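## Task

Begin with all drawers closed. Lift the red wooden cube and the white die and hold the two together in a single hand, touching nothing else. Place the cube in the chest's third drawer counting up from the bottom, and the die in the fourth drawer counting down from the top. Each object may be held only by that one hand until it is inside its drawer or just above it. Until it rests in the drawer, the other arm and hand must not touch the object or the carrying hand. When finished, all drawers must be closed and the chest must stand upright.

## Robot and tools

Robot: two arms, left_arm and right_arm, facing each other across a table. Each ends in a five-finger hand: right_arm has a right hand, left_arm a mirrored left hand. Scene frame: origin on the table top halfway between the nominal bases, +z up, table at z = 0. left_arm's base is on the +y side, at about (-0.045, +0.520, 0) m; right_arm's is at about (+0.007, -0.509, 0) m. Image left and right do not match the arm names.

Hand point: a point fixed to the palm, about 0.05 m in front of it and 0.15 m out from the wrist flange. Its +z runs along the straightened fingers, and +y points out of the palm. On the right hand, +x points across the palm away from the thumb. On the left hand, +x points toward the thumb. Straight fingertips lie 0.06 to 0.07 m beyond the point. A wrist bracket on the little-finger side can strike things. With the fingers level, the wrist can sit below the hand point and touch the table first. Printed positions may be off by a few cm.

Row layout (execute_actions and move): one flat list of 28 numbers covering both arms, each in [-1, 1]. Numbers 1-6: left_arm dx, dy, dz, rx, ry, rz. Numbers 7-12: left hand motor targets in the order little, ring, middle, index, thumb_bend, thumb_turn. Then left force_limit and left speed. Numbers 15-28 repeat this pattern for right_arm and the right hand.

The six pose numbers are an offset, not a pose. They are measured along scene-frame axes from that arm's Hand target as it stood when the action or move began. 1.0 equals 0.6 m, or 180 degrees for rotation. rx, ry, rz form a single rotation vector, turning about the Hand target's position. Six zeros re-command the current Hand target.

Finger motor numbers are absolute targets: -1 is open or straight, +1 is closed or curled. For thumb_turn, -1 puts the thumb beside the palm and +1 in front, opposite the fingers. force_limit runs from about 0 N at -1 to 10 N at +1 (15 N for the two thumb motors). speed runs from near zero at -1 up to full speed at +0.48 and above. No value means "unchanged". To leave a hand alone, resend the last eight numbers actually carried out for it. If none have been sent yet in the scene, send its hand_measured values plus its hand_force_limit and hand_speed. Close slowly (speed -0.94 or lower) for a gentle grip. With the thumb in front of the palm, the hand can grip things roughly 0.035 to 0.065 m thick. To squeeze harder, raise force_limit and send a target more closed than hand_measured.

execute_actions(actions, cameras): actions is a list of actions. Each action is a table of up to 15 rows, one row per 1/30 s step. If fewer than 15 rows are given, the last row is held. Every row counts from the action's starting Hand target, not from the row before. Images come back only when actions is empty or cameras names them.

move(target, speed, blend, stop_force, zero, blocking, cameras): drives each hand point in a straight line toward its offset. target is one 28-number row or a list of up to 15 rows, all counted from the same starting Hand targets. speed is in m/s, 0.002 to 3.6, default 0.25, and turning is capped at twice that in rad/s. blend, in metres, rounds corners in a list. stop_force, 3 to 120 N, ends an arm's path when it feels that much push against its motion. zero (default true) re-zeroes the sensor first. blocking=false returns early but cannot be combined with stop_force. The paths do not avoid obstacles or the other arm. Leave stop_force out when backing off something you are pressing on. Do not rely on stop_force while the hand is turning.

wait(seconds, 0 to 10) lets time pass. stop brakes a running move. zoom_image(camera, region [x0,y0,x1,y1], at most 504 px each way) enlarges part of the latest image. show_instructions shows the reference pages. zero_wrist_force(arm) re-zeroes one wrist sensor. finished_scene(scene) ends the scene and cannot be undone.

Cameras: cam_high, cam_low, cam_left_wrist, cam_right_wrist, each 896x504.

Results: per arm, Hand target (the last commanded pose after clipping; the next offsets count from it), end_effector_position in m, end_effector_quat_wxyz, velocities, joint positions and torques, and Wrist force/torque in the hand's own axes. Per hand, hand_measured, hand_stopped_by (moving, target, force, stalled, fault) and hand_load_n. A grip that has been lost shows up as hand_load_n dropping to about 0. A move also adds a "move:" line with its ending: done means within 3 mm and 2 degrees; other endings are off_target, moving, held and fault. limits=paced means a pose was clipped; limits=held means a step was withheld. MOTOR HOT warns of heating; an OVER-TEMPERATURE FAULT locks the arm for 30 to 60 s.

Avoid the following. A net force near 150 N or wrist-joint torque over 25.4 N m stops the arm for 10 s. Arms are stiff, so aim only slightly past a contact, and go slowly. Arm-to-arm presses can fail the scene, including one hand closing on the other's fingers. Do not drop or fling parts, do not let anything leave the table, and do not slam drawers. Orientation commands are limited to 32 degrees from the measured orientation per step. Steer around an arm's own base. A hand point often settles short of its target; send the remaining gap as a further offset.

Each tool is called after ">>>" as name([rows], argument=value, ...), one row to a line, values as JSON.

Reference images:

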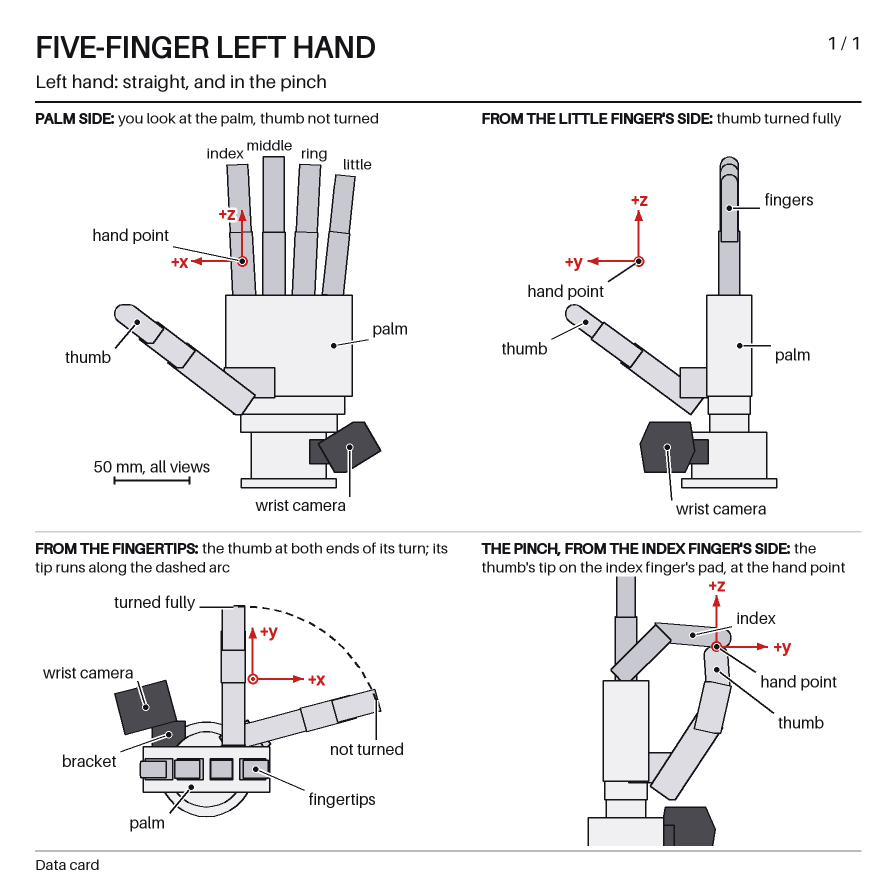

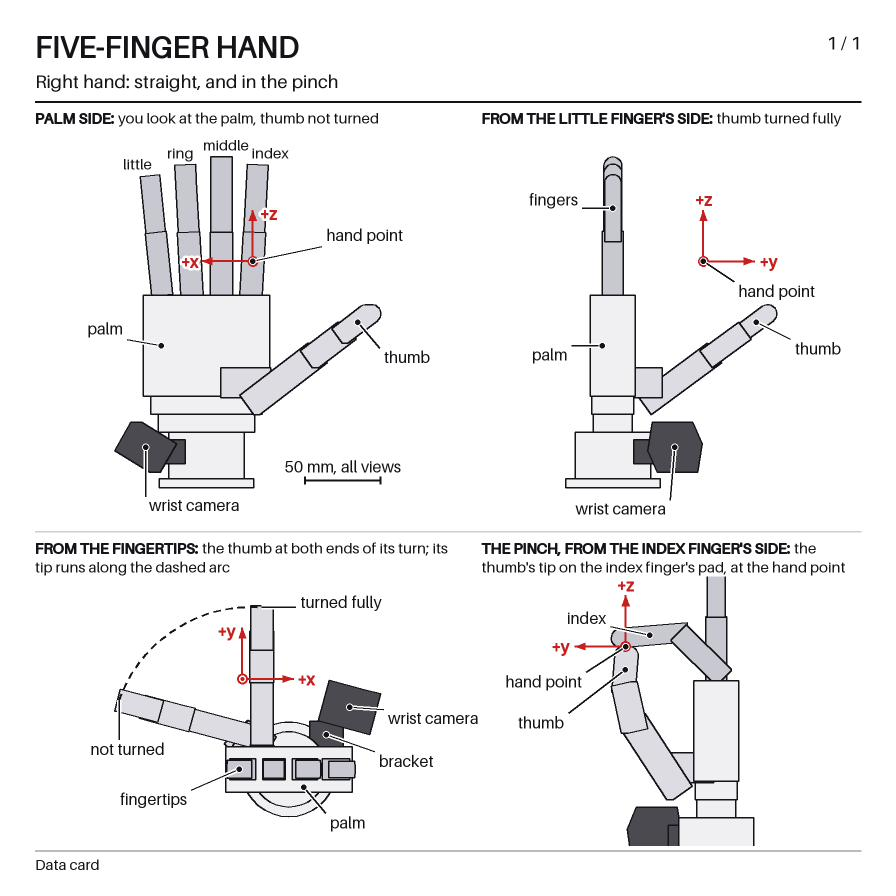

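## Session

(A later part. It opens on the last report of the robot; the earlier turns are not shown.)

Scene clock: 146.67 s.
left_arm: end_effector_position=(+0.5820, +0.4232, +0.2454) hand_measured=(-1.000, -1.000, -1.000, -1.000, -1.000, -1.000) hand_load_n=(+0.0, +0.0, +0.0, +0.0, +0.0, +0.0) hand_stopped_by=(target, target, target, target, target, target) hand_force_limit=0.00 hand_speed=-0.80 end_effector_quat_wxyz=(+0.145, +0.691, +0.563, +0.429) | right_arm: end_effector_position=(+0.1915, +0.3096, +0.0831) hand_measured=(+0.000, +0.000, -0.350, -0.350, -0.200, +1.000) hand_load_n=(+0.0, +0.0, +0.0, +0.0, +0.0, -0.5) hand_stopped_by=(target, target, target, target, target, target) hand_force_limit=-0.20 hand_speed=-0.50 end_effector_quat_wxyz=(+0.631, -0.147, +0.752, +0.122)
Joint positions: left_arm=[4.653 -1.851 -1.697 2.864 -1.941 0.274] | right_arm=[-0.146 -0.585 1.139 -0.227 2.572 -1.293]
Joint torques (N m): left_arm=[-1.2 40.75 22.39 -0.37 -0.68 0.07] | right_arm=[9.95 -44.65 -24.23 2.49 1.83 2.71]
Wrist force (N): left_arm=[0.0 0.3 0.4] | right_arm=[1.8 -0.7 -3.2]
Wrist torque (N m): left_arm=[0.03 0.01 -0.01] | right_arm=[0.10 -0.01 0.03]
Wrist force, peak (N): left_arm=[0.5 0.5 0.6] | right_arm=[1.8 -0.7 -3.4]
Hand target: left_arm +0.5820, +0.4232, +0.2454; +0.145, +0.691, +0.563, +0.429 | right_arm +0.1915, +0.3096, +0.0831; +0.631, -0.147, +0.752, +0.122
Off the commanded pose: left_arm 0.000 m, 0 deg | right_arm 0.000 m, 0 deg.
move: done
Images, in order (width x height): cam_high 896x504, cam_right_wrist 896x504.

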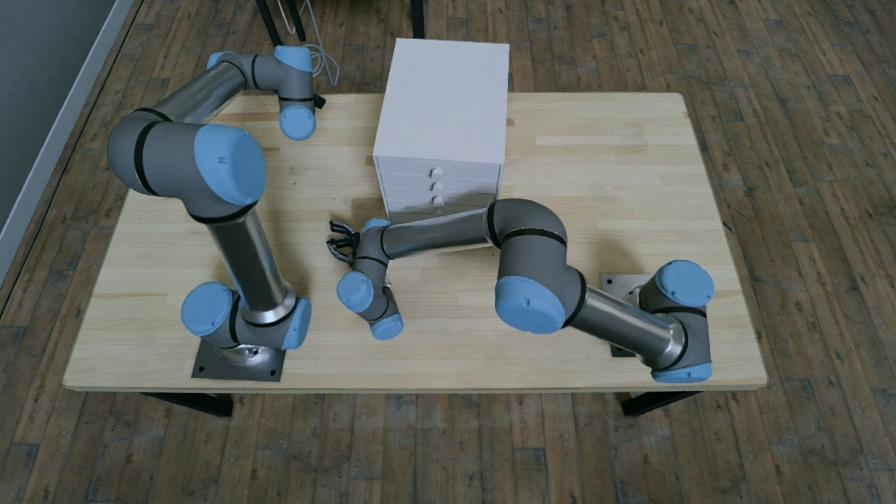

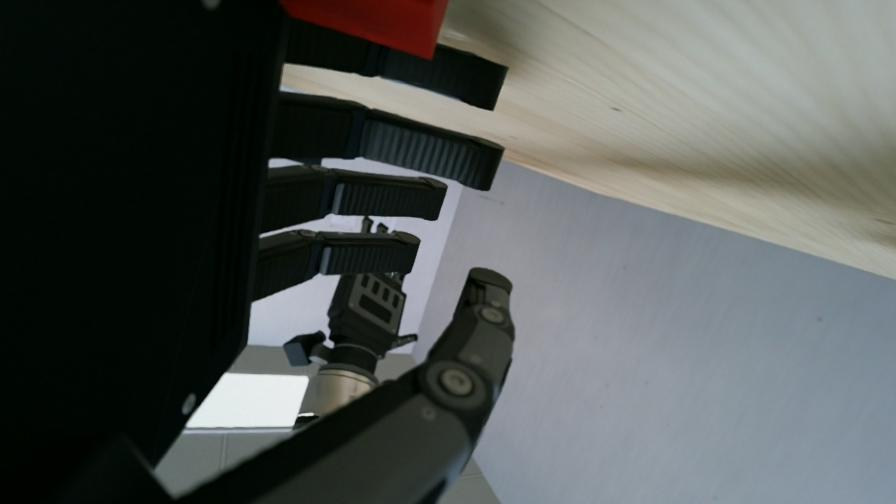

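>>> move(target=[0,0,0,0,0,0,-1,-1,-1,-1,-1,-1,0.0,-0.8,-0.0025,0.0062,0,0,0,0,0,0,-0.35,-0.35,-0.2,1,-0.2,-0.5], speed=0.03, stop_force=5, cameras=["cam_right_wrist"])

>>> zoom_image(camera="cam_right_wrist", region=[230, 0, 530, 260])

Scene clock: 149.00 s.
left_arm: end_effector_position=(+0.5820, +0.4232, +0.2454) hand_measured=(-1.000, -1.000, -1.000, -1.000, -1.000, -1.000) hand_load_n=(+0.0, +0.0, +0.0, +0.0, +0.0, +0.0) hand_stopped_by=(target, target, target, target, target, target) hand_force_limit=0.00 hand_speed=-0.80 end_effector_quat_wxyz=(+0.145, +0.691, +0.563, +0.429) | right_arm: end_effector_position=(+0.1900, +0.3133, +0.0831) hand_measured=(+0.000, +0.000, -0.350, -0.350, -0.200, +1.000) hand_load_n=(+0.0, +0.0, +0.0, +0.0, +0.0, -0.5) hand_stopped_by=(target, target, target, target, target, target) hand_force_limit=-0.20 hand_speed=-0.50 end_effector_quat_wxyz=(+0.631, -0.147, +0.752, +0.122)
Joint positions: left_arm=[4.653 -1.851 -1.697 2.864 -1.941 0.274] | right_arm=[-0.143 -0.576 1.121 -0.216 2.575 -1.292]
Joint torques (N m): left_arm=[-0.39 39.67 22.62 -0.53 -0.78 -0.15] | right_arm=[10.04 -45.83 -24.63 2.51 1.82 2.71]
Wrist force (N): left_arm=[-0.1 0.1 0.0] | right_arm=[1.6 -0.3 -3.1]
Wrist torque (N m): left_arm=[0.01 0.01 -0.01] | right_arm=[0.16 0.02 0.02]
Wrist force, peak (N): left_arm=[0.2 0.5 0.6] | right_arm=[2.2 -0.9 -3.3]
Hand target: left_arm +0.5820, +0.4232, +0.2454; +0.145, +0.691, +0.563, +0.429 | right_arm +0.1900, +0.3133, +0.0831; +0.631, -0.147, +0.752, +0.122
Off the commanded pose: left_arm 0.000 m, 0 deg | right_arm 0.000 m, 0 deg.
move: done
Images, in order (width x height): cam_right_wrist 896x504.

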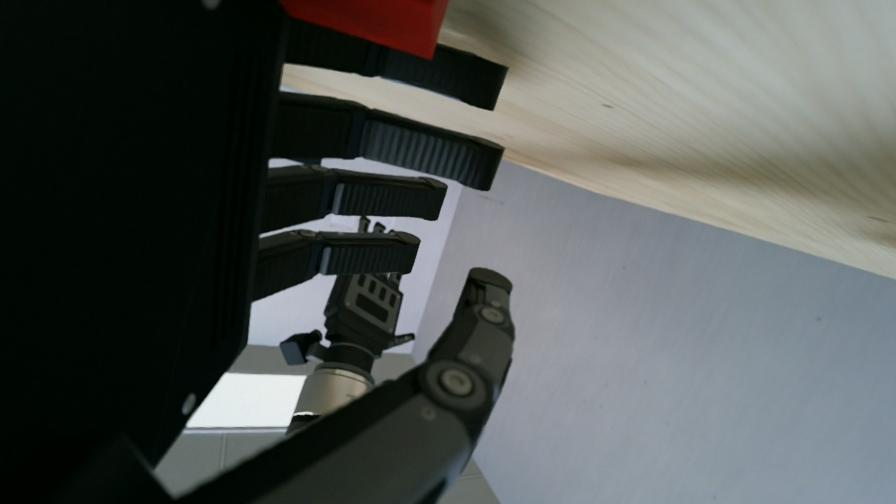

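Scaled by 1.680 from the camera's 896x504 image, which has a finer 1280x720 frame.

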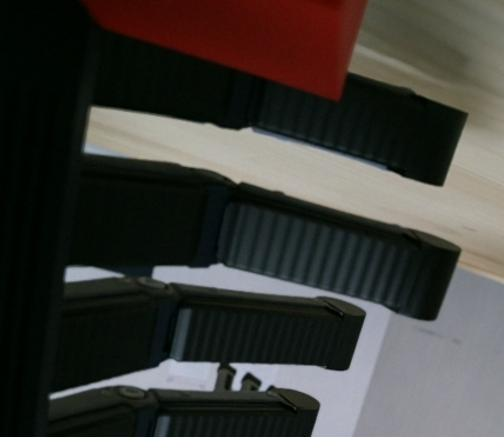

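>>> move(target=[0,0,0,0,0,0,-1,-1,-1,-1,-1,-1,0.0,-0.8,0,0,0,0,0,0,1,1,-0.35,-0.35,-0.2,1,-0.2,-0.85], cameras=["cam_high", "cam_right_wrist"])

>>> zoom_image(camera="cam_right_wrist", region=[230, 0, 530, 260])

Scene clock: 152.33 s.
left_arm: end_effector_position=(+0.5820, +0.4232, +0.2454) hand_measured=(-1.000, -1.000, -1.000, -1.000, -1.000, -1.000) hand_load_n=(+0.0, +0.0, +0.0, +0.0, +0.0, +0.0) hand_stopped_by=(target, target, target, target, target, target) hand_force_limit=0.00 hand_speed=-0.80 end_effector_quat_wxyz=(+0.145, +0.691, +0.563, +0.429) | right_arm: end_effector_position=(+0.1900, +0.3133, +0.0831) hand_measured=(+0.958, +1.000, -0.350, -0.350, -0.200, +1.000) hand_load_n=(+4.5, +0.0, +0.0, +0.0, +0.0, +0.0) hand_stopped_by=(force, target, target, target, target, target) hand_force_limit=-0.20 hand_speed=-0.85 end_effector_quat_wxyz=(+0.631, -0.147, +0.752, +0.122)
Joint positions: left_arm=[4.653 -1.851 -1.697 2.864 -1.941 0.274] | right_arm=[-0.143 -0.576 1.121 -0.216 2.575 -1.292]
Joint torques (N m): left_arm=[-0.52 41.06 21.5 -0.33 -0.78 0.1] | right_arm=[9.67 -45.15 -22.5 2 0.73 2.62]
Wrist force (N): left_arm=[0.1 0.5 0.2] | right_arm=[1.8 -0.7 -2.9]
Wrist torque (N m): left_arm=[0.08 -0.03 0.00] | right_arm=[0.10 -0.03 0.02]
Wrist force, peak (N): left_arm=[-0.1 0.5 0.8] | right_arm=[2.1 -1.0 -3.3]
Hand target: left_arm +0.5820, +0.4232, +0.2454; +0.145, +0.691, +0.563, +0.429 | right_arm +0.1900, +0.3133, +0.0831; +0.631, -0.147, +0.752, +0.122
Off the commanded pose: left_arm 0.000 m, 0 deg | right_arm 0.000 m, 0 deg.
move: done
Images, in order (width x height): cam_high 896x504, cam_right_wrist 896x504.

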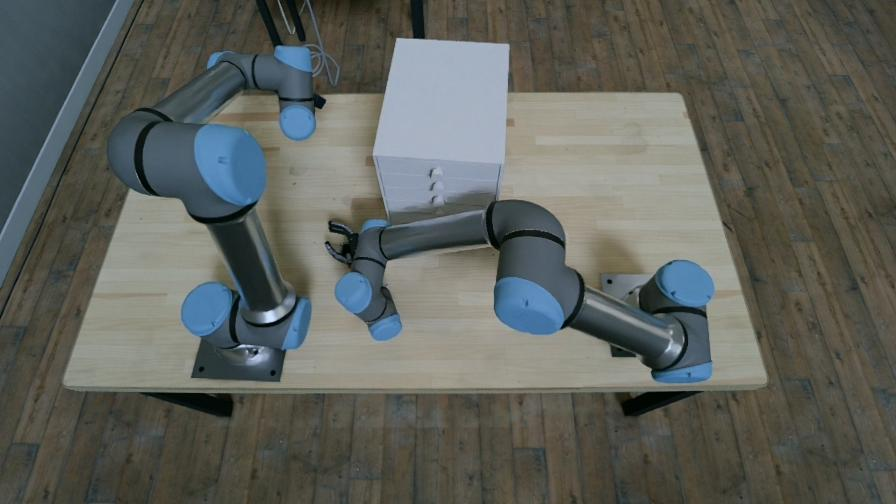

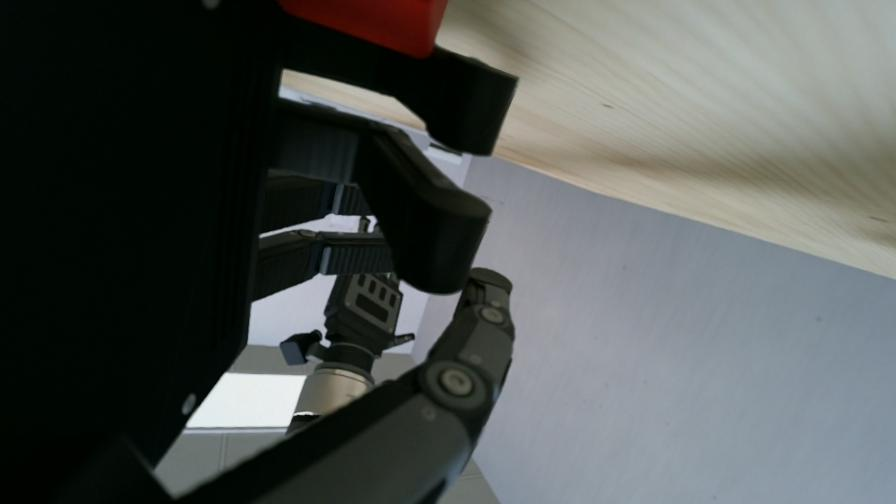

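Scaled by 1.680 from the camera's 896x504 image, which has a finer 1280x720 frame.

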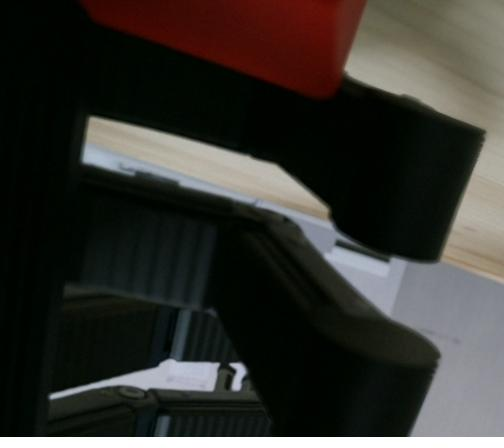

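>>> move([
  [0,0,0,0,0,0,-1,-1,-1,-1,-1,-1,0.0,-0.8,0.0006,-0.0015,0,0,0,0,0,0,-0.35,-0.35,-0.2,1,-0.2,-0.5],
], speed=0.02)

>>> move(target=[0,0,0,0,0,0,-1,-1,-1,-1,-1,-1,0.0,-0.8,0,0,-0.01,0,0,0,0,0,-0.35,-0.35,-0.2,1,-0.2,-0.5], speed=0.01, stop_force=3, cameras=["cam_low", "cam_right_wrist"])

>>> zoom_image(camera="cam_low", region=[310, 200, 400, 280])

Scene clock: 160.57 s.
left_arm: end_effector_position=(+0.5820, +0.4232, +0.2454) hand_measured=(-1.000, -1.000, -1.000, -1.000, -1.000, -1.000) hand_load_n=(+0.5, +0.0, +0.0, +0.0, +0.0, +0.0) hand_stopped_by=(target, target, target, target, target, target) hand_force_limit=0.00 hand_speed=-0.80 end_effector_quat_wxyz=(+0.145, +0.691, +0.563, +0.429) | right_arm: end_effector_position=(+0.1904, +0.3124, +0.0831) hand_measured=(+0.000, +0.000, -0.350, -0.350, -0.200, +1.000) hand_load_n=(+0.0, +0.0, +0.0, +0.0, +0.0, +0.0) hand_stopped_by=(target, target, target, target, target, target) hand_force_limit=-0.20 hand_speed=-0.50 end_effector_quat_wxyz=(+0.631, -0.147, +0.752, +0.122)
Joint positions: left_arm=[4.653 -1.851 -1.697 2.864 -1.941 0.274] | right_arm=[-0.144 -0.578 1.125 -0.218 2.574 -1.292]
Joint torques (N m): left_arm=[-0.39 40.26 21.56 -0.43 -0.74 0.12] | right_arm=[-9.84 -60.57 -11.5 -2.67 -1.1 -2.18]
Wrist force (N): left_arm=[0.2 0.4 0.3] | right_arm=[1.9 -0.4 -3.1]
Wrist torque (N m): left_arm=[0.05 -0.02 0.00] | right_arm=[0.15 -0.03 0.07]
Wrist force, peak (N): left_arm=[-0.3 0.5 0.7] | right_arm=[2.0 -0.8 -3.4]
Hand target: left_arm +0.5820, +0.4232, +0.2454; +0.145, +0.691, +0.563, +0.429 | right_arm +0.1904, +0.3124, +0.0831; +0.631, -0.147, +0.752, +0.122
Off the commanded pose: left_arm 0.000 m, 0 deg | right_arm 0.000 m, 0 deg.
move: done

Scene clock: 162.07 s.
left_arm: end_effector_position=(+0.5820, +0.4232, +0.2454) hand_measured=(-1.000, -1.000, -1.000, -1.000, -1.000, -1.000) hand_load_n=(+0.0, +0.0, +0.0, +0.0, -0.5, -0.5) hand_stopped_by=(target, target, target, target, target, target) hand_force_limit=0.00 hand_speed=-0.80 end_effector_quat_wxyz=(+0.145, +0.691, +0.563, +0.429) | right_arm: end_effector_position=(+0.1904, +0.3124, +0.0771) hand_measured=(+0.000, +0.000, -0.350, -0.350, -0.200, +1.000) hand_load_n=(+0.0, +0.0, +0.0, +0.0, +0.0, +0.0) hand_stopped_by=(target, target, target, target, target, target) hand_force_limit=-0.20 hand_speed=-0.50 end_effector_quat_wxyz=(+0.631, -0.147, +0.752, +0.122)
Joint positions: left_arm=[4.653 -1.851 -1.697 2.864 -1.941 0.274] | right_arm=[-0.144 -0.57 1.126 -0.228 2.574 -1.292]
Joint torques (N m): left_arm=[-0.26 40.79 22.4 -0.61 -0.95 0.09] | right_arm=[-10.05 -45.75 -11.02 -2.58 -1.14 -0.66]
Wrist force (N): left_arm=[0.2 0.3 0.4] | right_arm=[1.9 -0.6 -3.1]
Wrist torque (N m): left_arm=[0.02 -0.02 0.00] | right_arm=[0.12 -0.03 0.07]
Wrist force, peak (N): left_arm=[-0.1 0.4 0.7] | right_arm=[1.9 -0.8 -3.3]
Hand target: left_arm +0.5820, +0.4232, +0.2454; +0.145, +0.691, +0.563, +0.429 | right_arm +0.1904, +0.3124, +0.0771; +0.631, -0.147, +0.752, +0.122
Off the commanded pose: left_arm 0.000 m, 0 deg | right_arm 0.000 m, 0 deg.
move: done
Images, in order (width x height): cam_low 896x504, cam_right_wrist 896x504.

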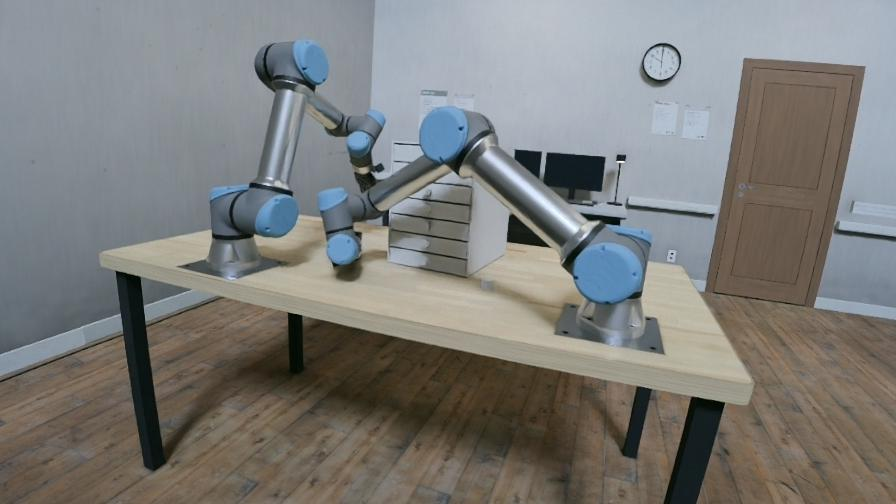

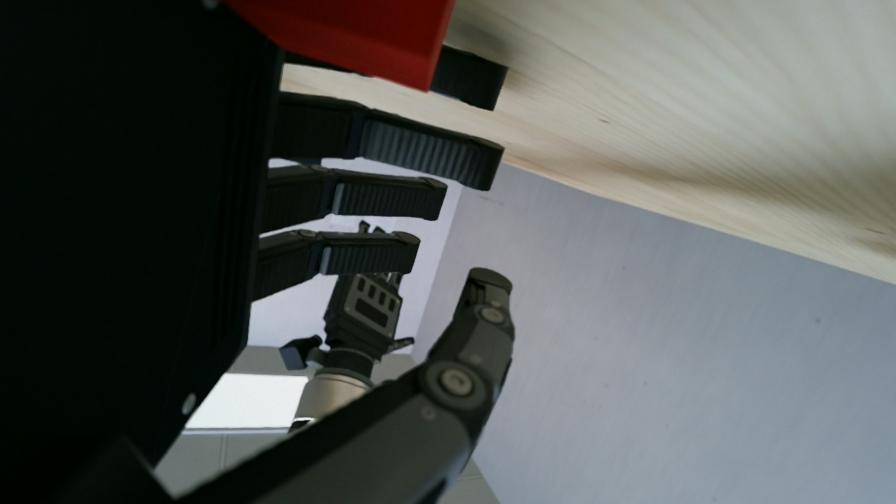

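Scaled by 5.600 from the camera's 896x504 image, which has a finer 1280x720 frame.

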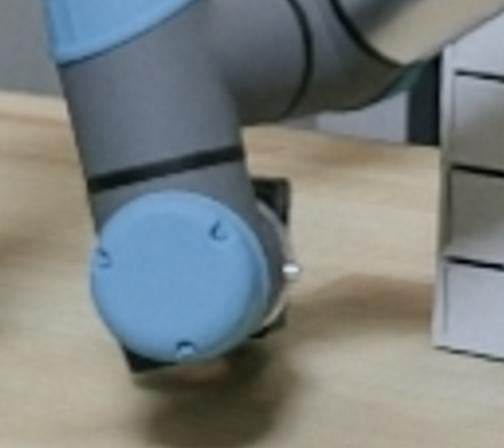

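>>> move(target=[0,0,0,0,0,0,-1,-1,-1,-1,-1,-1,0.0,-0.8,-0.0019,0.0047,0,0,0,0,0,0,-0.35,-0.35,-0.2,1,-0.2,-0.5], speed=0.03, stop_force=5)

>>> move(target=[0,0,0,0,0,0,-1,-1,-1,-1,-1,-1,0.0,-0.8,0,0,0,0,0,0,1,1,-0.35,-0.35,-0.2,1,-0.2,-0.85], cameras=["cam_high", "cam_right_wrist"])

>>> zoom_image(camera="cam_right_wrist", region=[230, 0, 530, 260])

Scene clock: 164.30 s.
left_arm: end_effector_position=(+0.5820, +0.4232, +0.2454) hand_measured=(-1.000, -1.000, -1.000, -1.000, -1.000, -1.000) hand_load_n=(+0.0, +0.0, +0.0, +0.0, +0.0, +0.0) hand_stopped_by=(target, target, target, target, target, target) hand_force_limit=0.00 hand_speed=-0.80 end_effector_quat_wxyz=(+0.145, +0.691, +0.563, +0.429) | right_arm: end_effector_position=(+0.1892, +0.3152, +0.0771) hand_measured=(+0.000, +0.000, -0.350, -0.350, -0.200, +1.000) hand_load_n=(+0.0, +0.0, +0.0, +0.0, +0.0, -0.5) hand_stopped_by=(target, target, target, target, target, target) hand_force_limit=-0.20 hand_speed=-0.50 end_effector_quat_wxyz=(+0.631, -0.147, +0.752, +0.122)
Joint positions: left_arm=[4.653 -1.851 -1.697 2.864 -1.941 0.274] | right_arm=[-0.142 -0.563 1.112 -0.219 2.576 -1.291]
Joint torques (N m): left_arm=[-0.43 39.48 22.26 -0.25 -0.94 0.09] | right_arm=[9.88 -45.41 -25.21 2.57 1.83 2.71]
Wrist force (N): left_arm=[0.0 0.4 0.2] | right_arm=[1.9 -0.7 -3.1]
Wrist torque (N m): left_arm=[0.04 -0.01 0.00] | right_arm=[0.10 -0.02 0.04]
Wrist force, peak (N): left_arm=[0.1 0.7 0.5] | right_arm=[1.9 -0.5 -3.4]
Hand target: left_arm +0.5820, +0.4232, +0.2454; +0.145, +0.691, +0.563, +0.429 | right_arm +0.1892, +0.3152, +0.0771; +0.631, -0.147, +0.752, +0.122
Off the commanded pose: left_arm 0.000 m, 0 deg | right_arm 0.000 m, 0 deg.
move: done

Scene clock: 166.97 s.
left_arm: end_effector_position=(+0.5820, +0.4232, +0.2454) hand_measured=(-1.000, -1.000, -1.000, -1.000, -1.000, -1.000) hand_load_n=(+0.0, +0.0, +0.0, +0.0, +0.0, +0.0) hand_stopped_by=(target, target, target, target, target, target) hand_force_limit=0.00 hand_speed=-0.80 end_effector_quat_wxyz=(+0.145, +0.691, +0.563, +0.429) | right_arm: end_effector_position=(+0.1892, +0.3152, +0.0771) hand_measured=(+0.958, +1.000, -0.350, -0.350, -0.200, +1.000) hand_load_n=(+5.0, +0.0, +0.0, +0.0, +0.0, -0.5) hand_stopped_by=(force, target, target, target, target, target) hand_force_limit=-0.20 hand_speed=-0.85 end_effector_quat_wxyz=(+0.631, -0.147, +0.752, +0.122)
Joint positions: left_arm=[4.653 -1.851 -1.697 2.864 -1.941 0.274] | right_arm=[-0.142 -0.563 1.112 -0.219 2.576 -1.291]
Joint torques (N m): left_arm=[-0.39 40.56 22.3 -0.16 -0.89 -0.32] | right_arm=[9.7 -46.06 -23.32 1.93 0.84 2.75]
Wrist force (N): left_arm=[0.0 0.3 0.3] | right_arm=[2.1 -0.8 -3.0]
Wrist torque (N m): left_arm=[0.03 -0.01 0.00] | right_arm=[0.09 -0.05 0.05]
Wrist force, peak (N): left_arm=[0.1 0.4 0.6] | right_arm=[2.3 -0.8 -3.2]
Hand target: left_arm +0.5820, +0.4232, +0.2454; +0.145, +0.691, +0.563, +0.429 | right_arm +0.1892, +0.3152, +0.0771; +0.631, -0.147, +0.752, +0.122
Off the commanded pose: left_arm 0.000 m, 0 deg | right_arm 0.000 m, 0 deg.
move: done
Images, in order (width x height): cam_high 896x504, cam_right_wrist 896x504.

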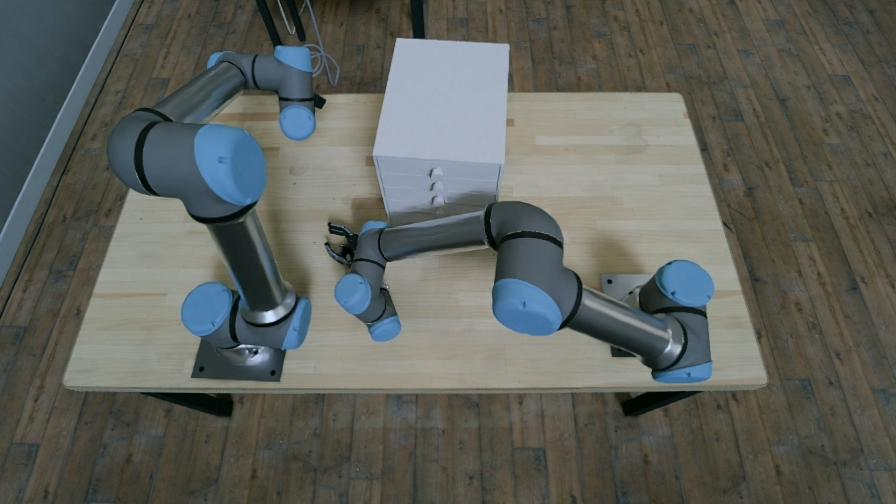

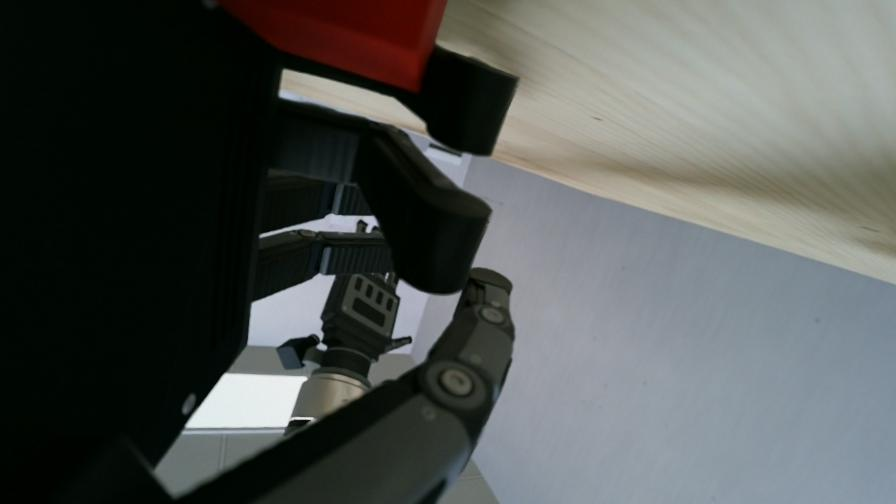

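Scaled by 1.680 from the camera's 896x504 image, which has a finer 1280x720 frame.

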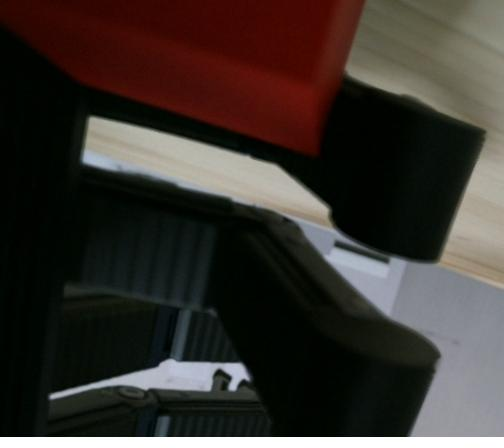

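>>> move(target=[0,0,0,0,0,0,-1,-1,-1,-1,-1,-1,0.0,-0.8,0,0,0.01,0,0,0,1,1,-0.35,-0.35,-0.2,1,-0.2,-0.85], speed=0.02, cameras=["cam_high", "cam_low", "cam_right_wrist"])

>>> zoom_image(camera="cam_right_wrist", region=[200, 0, 530, 260])

Scene clock: 169.47 s.
left_arm: end_effector_position=(+0.5820, +0.4232, +0.2454) hand_measured=(-1.000, -1.000, -1.000, -1.000, -1.000, -1.000) hand_load_n=(+0.0, +0.0, +0.0, +0.0, +0.0, +0.0) hand_stopped_by=(target, target, target, target, target, target) hand_force_limit=0.00 hand_speed=-0.80 end_effector_quat_wxyz=(+0.145, +0.691, +0.563, +0.429) | right_arm: end_effector_position=(+0.1892, +0.3152, +0.0829) hand_measured=(+0.958, +1.000, -0.350, -0.350, -0.200, +1.000) hand_load_n=(+5.0, +0.0, +0.0, +0.0, +0.0, +0.0) hand_stopped_by=(force, target, target, target, target, target) hand_force_limit=-0.20 hand_speed=-0.85 end_effector_quat_wxyz=(+0.631, -0.147, +0.752, +0.122) end_effector_velocity=(-0.001, +0.000, +0.001) end_effector_angular_velocity=(-0.002, +0.001, +0.001)
Joint positions: left_arm=[4.653 -1.851 -1.697 2.864 -1.941 0.274] | right_arm=[-0.142 -0.571 1.111 -0.21 2.576 -1.291]
Joint velocities: left_arm=[within noise] | right_arm=[0.001 -0.003 0.001 0.005 -0.001 0]
Joint torques (N m): left_arm=[0.63 40.32 21.84 -0.52 -0.64 0.12] | right_arm=[8.55 -60.46 -25.11 2.58 -0.04 1.05]
Wrist force (N): left_arm=[0.3 0.4 0.5] | right_arm=[1.8 -0.7 -3.1]
Wrist torque (N m): left_arm=[0.04 -0.05 0.01] | right_arm=[0.10 0.00 0.04]
Wrist force, peak (N): left_arm=[0.1 0.5 0.6] | right_arm=[2.2 -0.7 -3.3]
Hand target: left_arm +0.5820, +0.4232, +0.2454; +0.145, +0.691, +0.563, +0.429 | right_arm +0.1892, +0.3152, +0.0831; +0.631, -0.147, +0.752, +0.122
Off the commanded pose: left_arm 0.000 m, 0 deg | right_arm 0.000 m, 0 deg.
move: done
Images, in order (width x height): cam_high 896x504, cam_low 896x504, cam_right_wrist 896x504.

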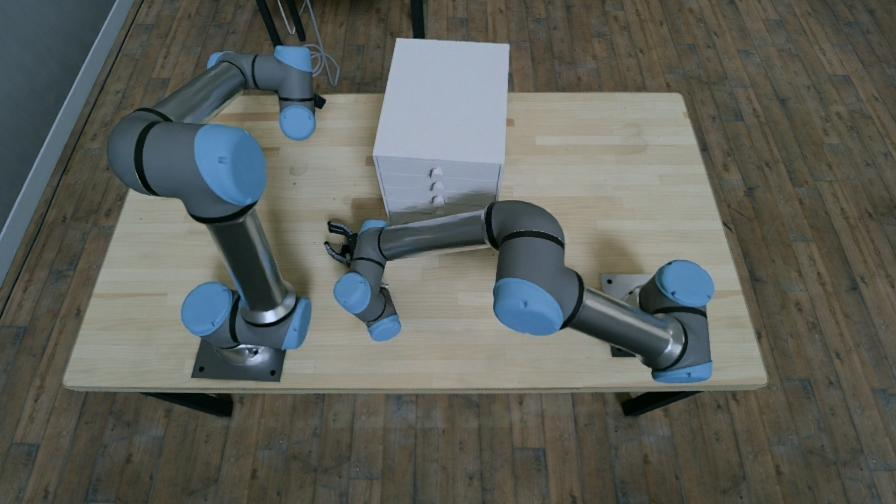

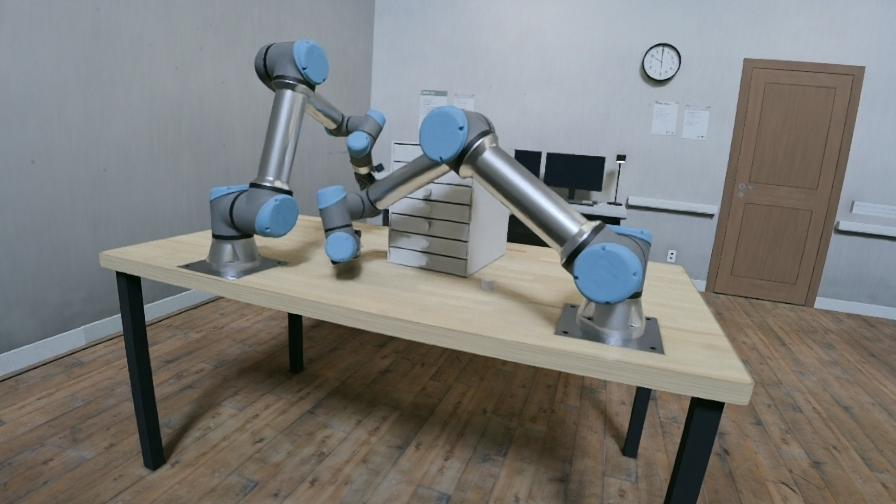

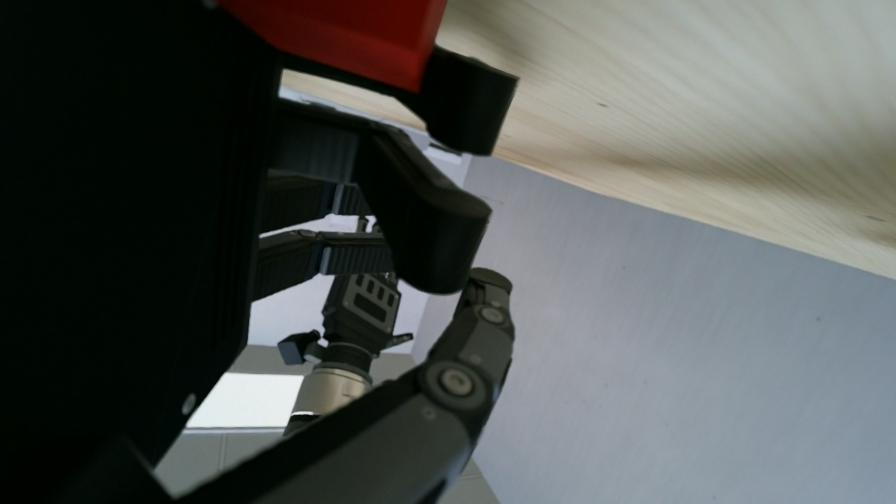

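Scaled by 1.527 from the camera's 896x504 image, which has a finer 1280x720 frame.

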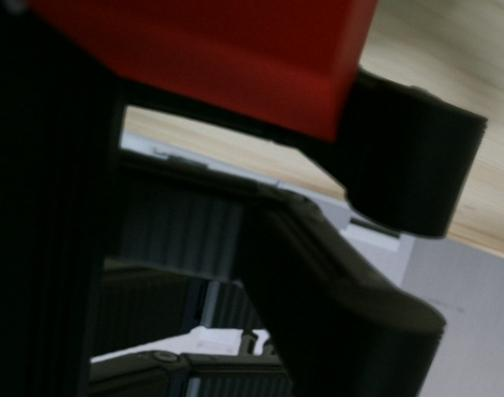

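>>> move(target=[0,0,0,0,0,0,-1,-1,-1,-1,-1,-1,0.0,-0.8,0,0,0.01,0,0,0,0.99,1,-0.35,-0.35,-0.2,1,0.15,-0.92], speed=0.05)

>>> move(target=[0,0,0,0,0,0,-1,-1,-1,-1,-1,-1,0.0,-0.8,0,0,0.12,0,0,0,0.99,1,-0.35,-0.35,-0.2,1,0.15,-0.92], speed=0.15, cameras=["cam_low", "cam_high", "cam_right_wrist"])

>>> zoom_image(camera="cam_low", region=[300, 150, 420, 280])

>>> zoom_image(camera="cam_high", region=[290, 180, 420, 290])

Scene clock: 178.67 s.
left_arm: end_effector_position=(+0.5820, +0.4232, +0.2454) hand_measured=(-1.000, -1.000, -1.000, -1.000, -1.000, -1.000) hand_load_n=(+0.0, +0.0, +0.0, +0.0, +0.0, +0.0) hand_stopped_by=(target, target, target, target, target, target) hand_force_limit=0.00 hand_speed=-0.80 end_effector_quat_wxyz=(+0.145, +0.691, +0.563, +0.429) | right_arm: end_effector_position=(+0.1892, +0.3152, +0.0889) hand_measured=(+0.964, +1.000, -0.350, -0.350, -0.200, +1.000) hand_load_n=(+6.0, +0.0, +0.0, +0.0, +0.0, +0.0) hand_stopped_by=(force, target, target, target, target, target) hand_force_limit=0.15 hand_speed=-0.92 end_effector_quat_wxyz=(+0.631, -0.147, +0.752, +0.122)
Joint positions: left_arm=[4.653 -1.851 -1.697 2.864 -1.941 0.274] | right_arm=[-0.142 -0.579 1.11 -0.201 2.576 -1.291]
Joint torques (N m): left_arm=[0.01 39.51 22.27 -0.37 -0.85 -0.12] | right_arm=[5.94 -60.12 -25.14 2.59 1.52 -1.39]
Wrist force (N): left_arm=[0.0 0.7 0.4] | right_arm=[2.1 -0.8 -3.1]
Wrist torque (N m): left_arm=[0.08 0.01 -0.02] | right_arm=[0.09 -0.04 0.04]
Wrist force, peak (N): left_arm=[-0.2 0.6 0.7] | right_arm=[2.1 -0.8 -3.3]
Hand target: left_arm +0.5820, +0.4232, +0.2454; +0.145, +0.691, +0.563, +0.429 | right_arm +0.1892, +0.3152, +0.0891; +0.631, -0.147, +0.752, +0.122
Off the commanded pose: left_arm 0.000 m, 0 deg | right_arm 0.000 m, 0 deg.
move: done

Scene clock: 179.77 s.
left_arm: end_effector_position=(+0.5820, +0.4232, +0.2454) hand_measured=(-1.000, -1.000, -1.000, -1.000, -1.000, -1.000) hand_load_n=(+0.0, +0.0, +0.0, +0.0, +0.0, +0.0) hand_stopped_by=(target, target, target, target, target, target) hand_force_limit=0.00 hand_speed=-0.80 end_effector_quat_wxyz=(+0.145, +0.691, +0.563, +0.429) | right_arm: end_effector_position=(+0.1893, +0.3152, +0.1610) hand_measured=(+0.964, +1.000, -0.350, -0.350, -0.200, +1.000) hand_load_n=(+6.0, +0.0, +0.0, +0.0, +0.0, +0.0) hand_stopped_by=(force, target, target, target, target, target) hand_force_limit=0.15 hand_speed=-0.92 end_effector_quat_wxyz=(+0.631, -0.147, +0.752, +0.122)
Joint positions: left_arm=[4.653 -1.851 -1.697 2.864 -1.941 0.274] | right_arm=[-0.142 -0.666 1.076 -0.08 2.576 -1.291]
Joint torques (N m): left_arm=[1.1 40.5 23.09 -0.37 -1.08 -0.11] | right_arm=[6.68 -59.73 -25.23 2.48 1.81 2.72]
Wrist force (N): left_arm=[-0.1 0.2 0.2] | right_arm=[1.7 -0.8 -3.0]
Wrist torque (N m): left_arm=[0.02 0.01 -0.01] | right_arm=[0.08 0.01 0.01]
Wrist force, peak (N): left_arm=[0.0 0.7 0.4] | right_arm=[2.6 -0.8 -3.1]
Hand target: left_arm +0.5820, +0.4232, +0.2454; +0.145, +0.691, +0.563, +0.429 | right_arm +0.1892, +0.3152, +0.1611; +0.631, -0.147, +0.752, +0.122
Off the commanded pose: left_arm 0.000 m, 0 deg | right_arm 0.000 m, 0 deg.
move: done
Images, in order (width x height): cam_high 896x504, cam_low 896x504, cam_right_wrist 896x504.

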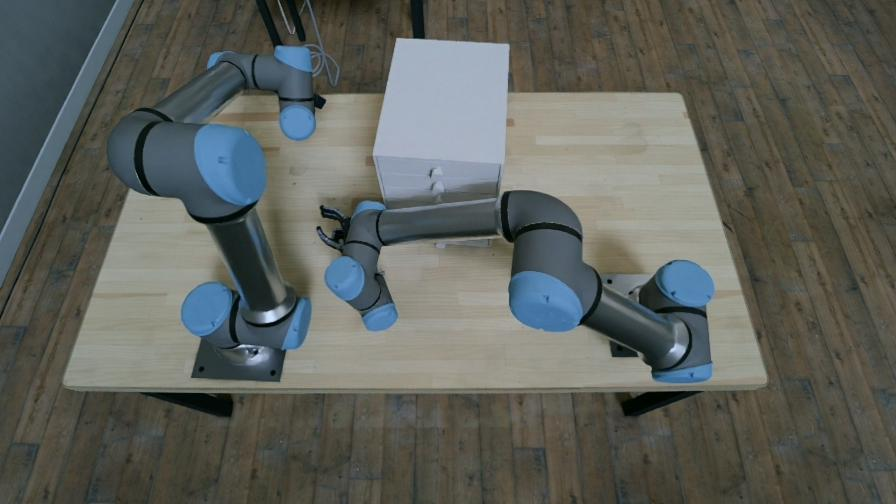

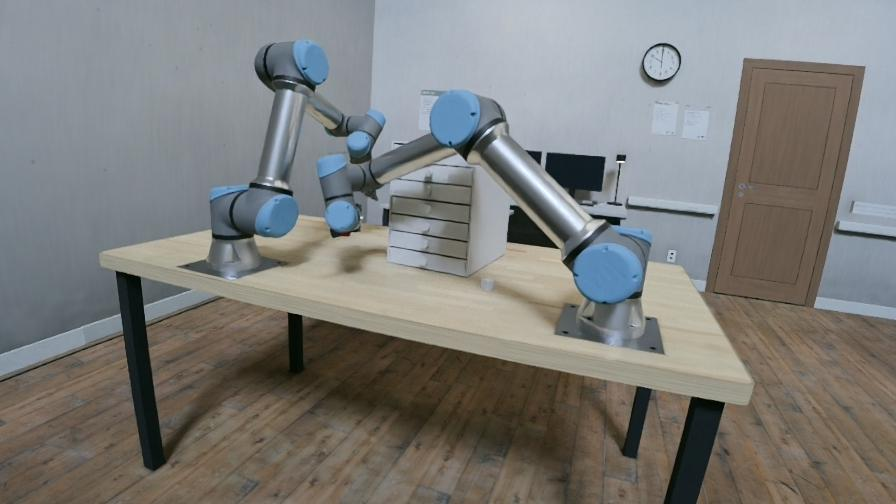

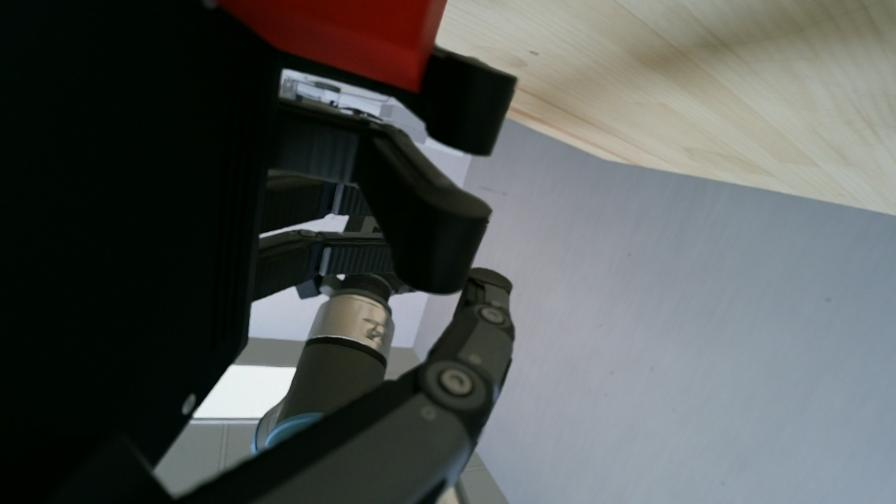

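Scaled by 3.877 from the camera's 896x504 image, which has a finer 1280x720 frame.

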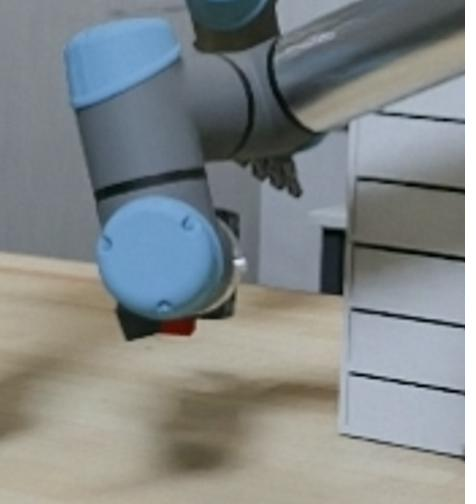

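Scaled by 3.877 from the camera's 896x504 image, which has a finer 1280x720 frame.

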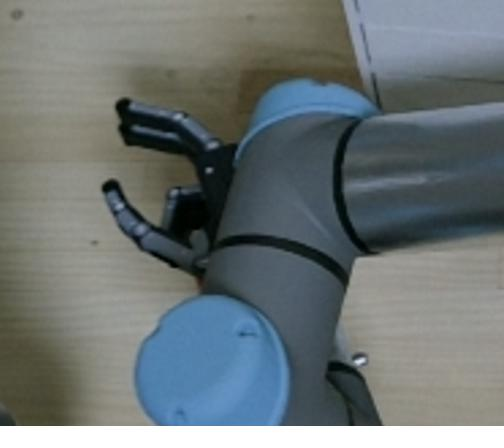

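>>> move([
  [0,0,0,0,0,0,-1,-1,-1,-1,-1,-1,0.0,-0.8,0,0,0.1648,0,0,0,0.99,1,-0.35,-0.35,-0.2,1,0.15,-0.92],
  [0,0,0,0,0,0,-1,-1,-1,-1,-1,-1,0.0,-0.8,-0.1987,-0.1920,0.2315,0,0,0,0.99,1,-0.35,-0.35,-0.2,1,0.15,-0.92],
  [0,0,0,0,0,0,-1,-1,-1,-1,-1,-1,0.0,-0.8,-0.2153,-0.5587,0.2648,-0.44982,0.10428,0.13232,0.99,1,-0.35,-0.35,-0.2,1,0.15,-0.92],
  [0,0,0,0,0,0,-1,-1,-1,-1,-1,-1,0.0,-0.8,-0.0975,-0.8147,-0.0018,-0.47492,0.07699,-0.08484,0.99,1,-0.35,-0.35,-0.2,1,0.15,-0.92],
], speed=0.25, blend=[0.04, 0.05, 0.04, 0], cameras=["cam_low", "cam_high", "cam_right_wrist"])

Scene clock: 187.07 s.
left_arm: end_effector_position=(+0.5820, +0.4232, +0.2454) hand_measured=(-1.000, -1.000, -1.000, -1.000, -1.000, -1.000) hand_load_n=(-0.5, +0.0, +0.0, +0.0, +0.0, +0.0) hand_stopped_by=(target, target, target, target, target, target) hand_force_limit=0.00 hand_speed=-0.80 end_effector_quat_wxyz=(+0.145, +0.691, +0.563, +0.429) | right_arm: end_effector_position=(+0.1226, -0.1574, +0.1784) hand_measured=(+0.964, +1.000, -0.350, -0.350, -0.200, +1.000) hand_load_n=(+6.5, +0.0, +0.0, +0.0, +0.0, +0.0) hand_stopped_by=(force, target, target, target, target, target) hand_force_limit=0.15 hand_speed=-0.92 end_effector_quat_wxyz=(+0.282, -0.459, +0.710, -0.454)
Joint positions: left_arm=[4.653 -1.851 -1.697 2.864 -1.941 0.274] | right_arm=[-0.123 -1.122 1.838 1.414 2.609 -0.961]
Joint torques (N m): left_arm=[0.39 39.58 22.13 -0.57 -0.89 -0.3] | right_arm=[9.74 -38.71 -20.16 -0.2 -0.42 -2.24]
Wrist force (N): left_arm=[0.1 0.3 0.4] | right_arm=[1.2 2.9 -1.5]
Wrist torque (N m): left_arm=[0.02 0.00 0.00] | right_arm=[0.39 -0.07 0.24]
Wrist force, peak (N): left_arm=[0.2 0.7 0.3] | right_arm=[2.5 6.4 0.8]
Hand target: left_arm +0.5820, +0.4232, +0.2454; +0.145, +0.691, +0.563, +0.429 | right_arm +0.1226, -0.1574, +0.1784; +0.282, -0.459, +0.710, -0.453 (not the last commanded pose)
Off the commanded pose: left_arm 0.000 m, 0 deg | right_arm 0.026 m, 5 deg.
move: held (right_arm; a check stopped the path); limits=held
pose unreachable (right arm): on one or more control steps of this call, first in action 0 (counted from 0), this arm could not follow its commanded pose, so it was not sent that pose on those steps. It may still have moved: this result reports where it is.
cause: moving toward the commanded pose would bring two parts of the arm too close to each other (joints 4 (wrist 1) to 6 (wrist 3) lie between them).
Images, in order (width x height): cam_high 896x504, cam_low 896x504, cam_right_wrist 896x504.

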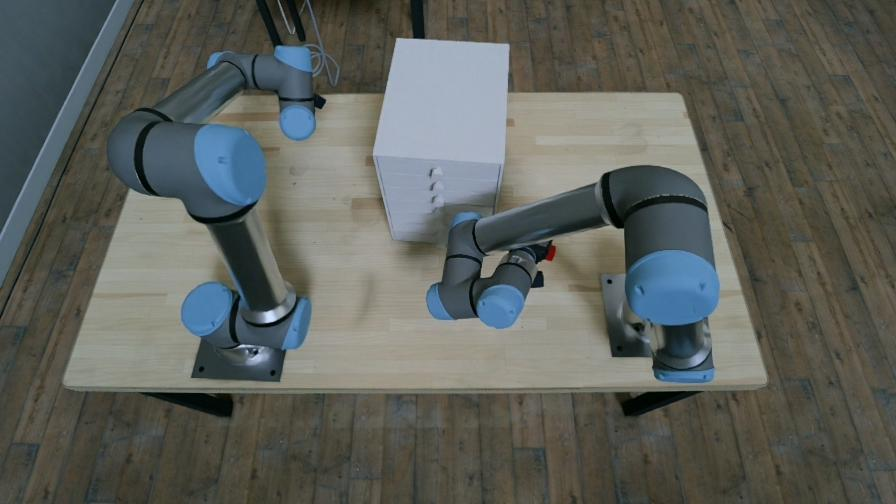

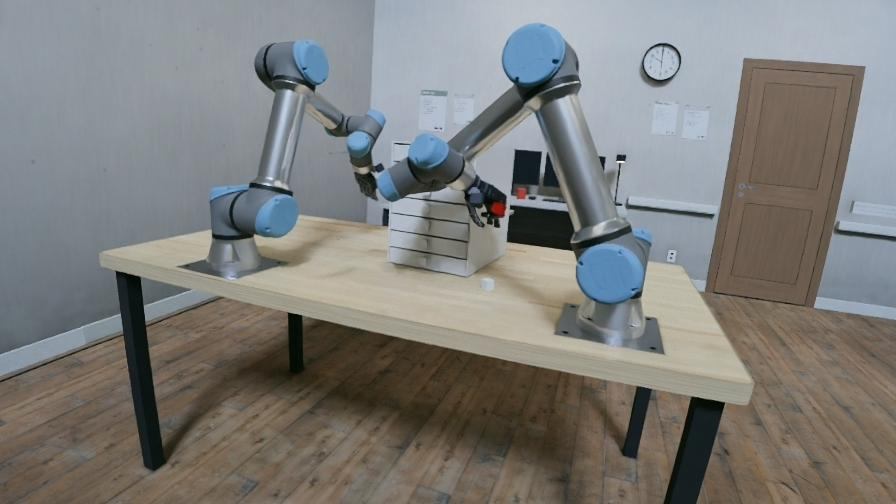

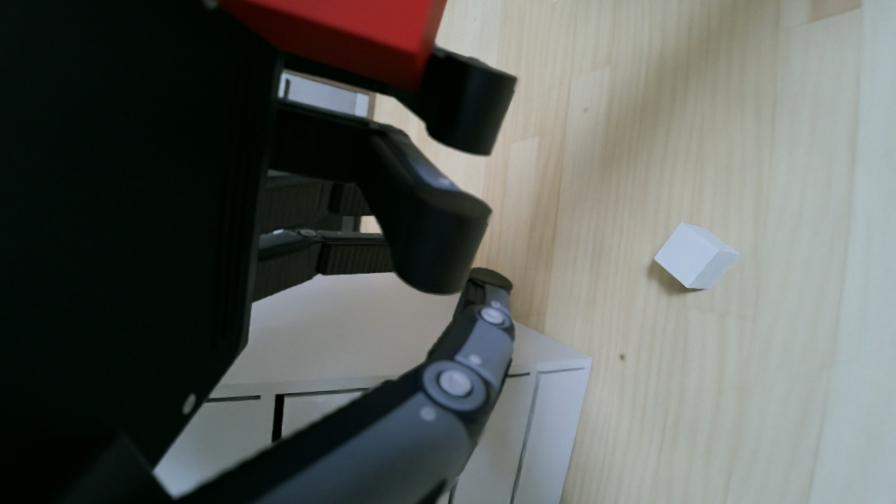

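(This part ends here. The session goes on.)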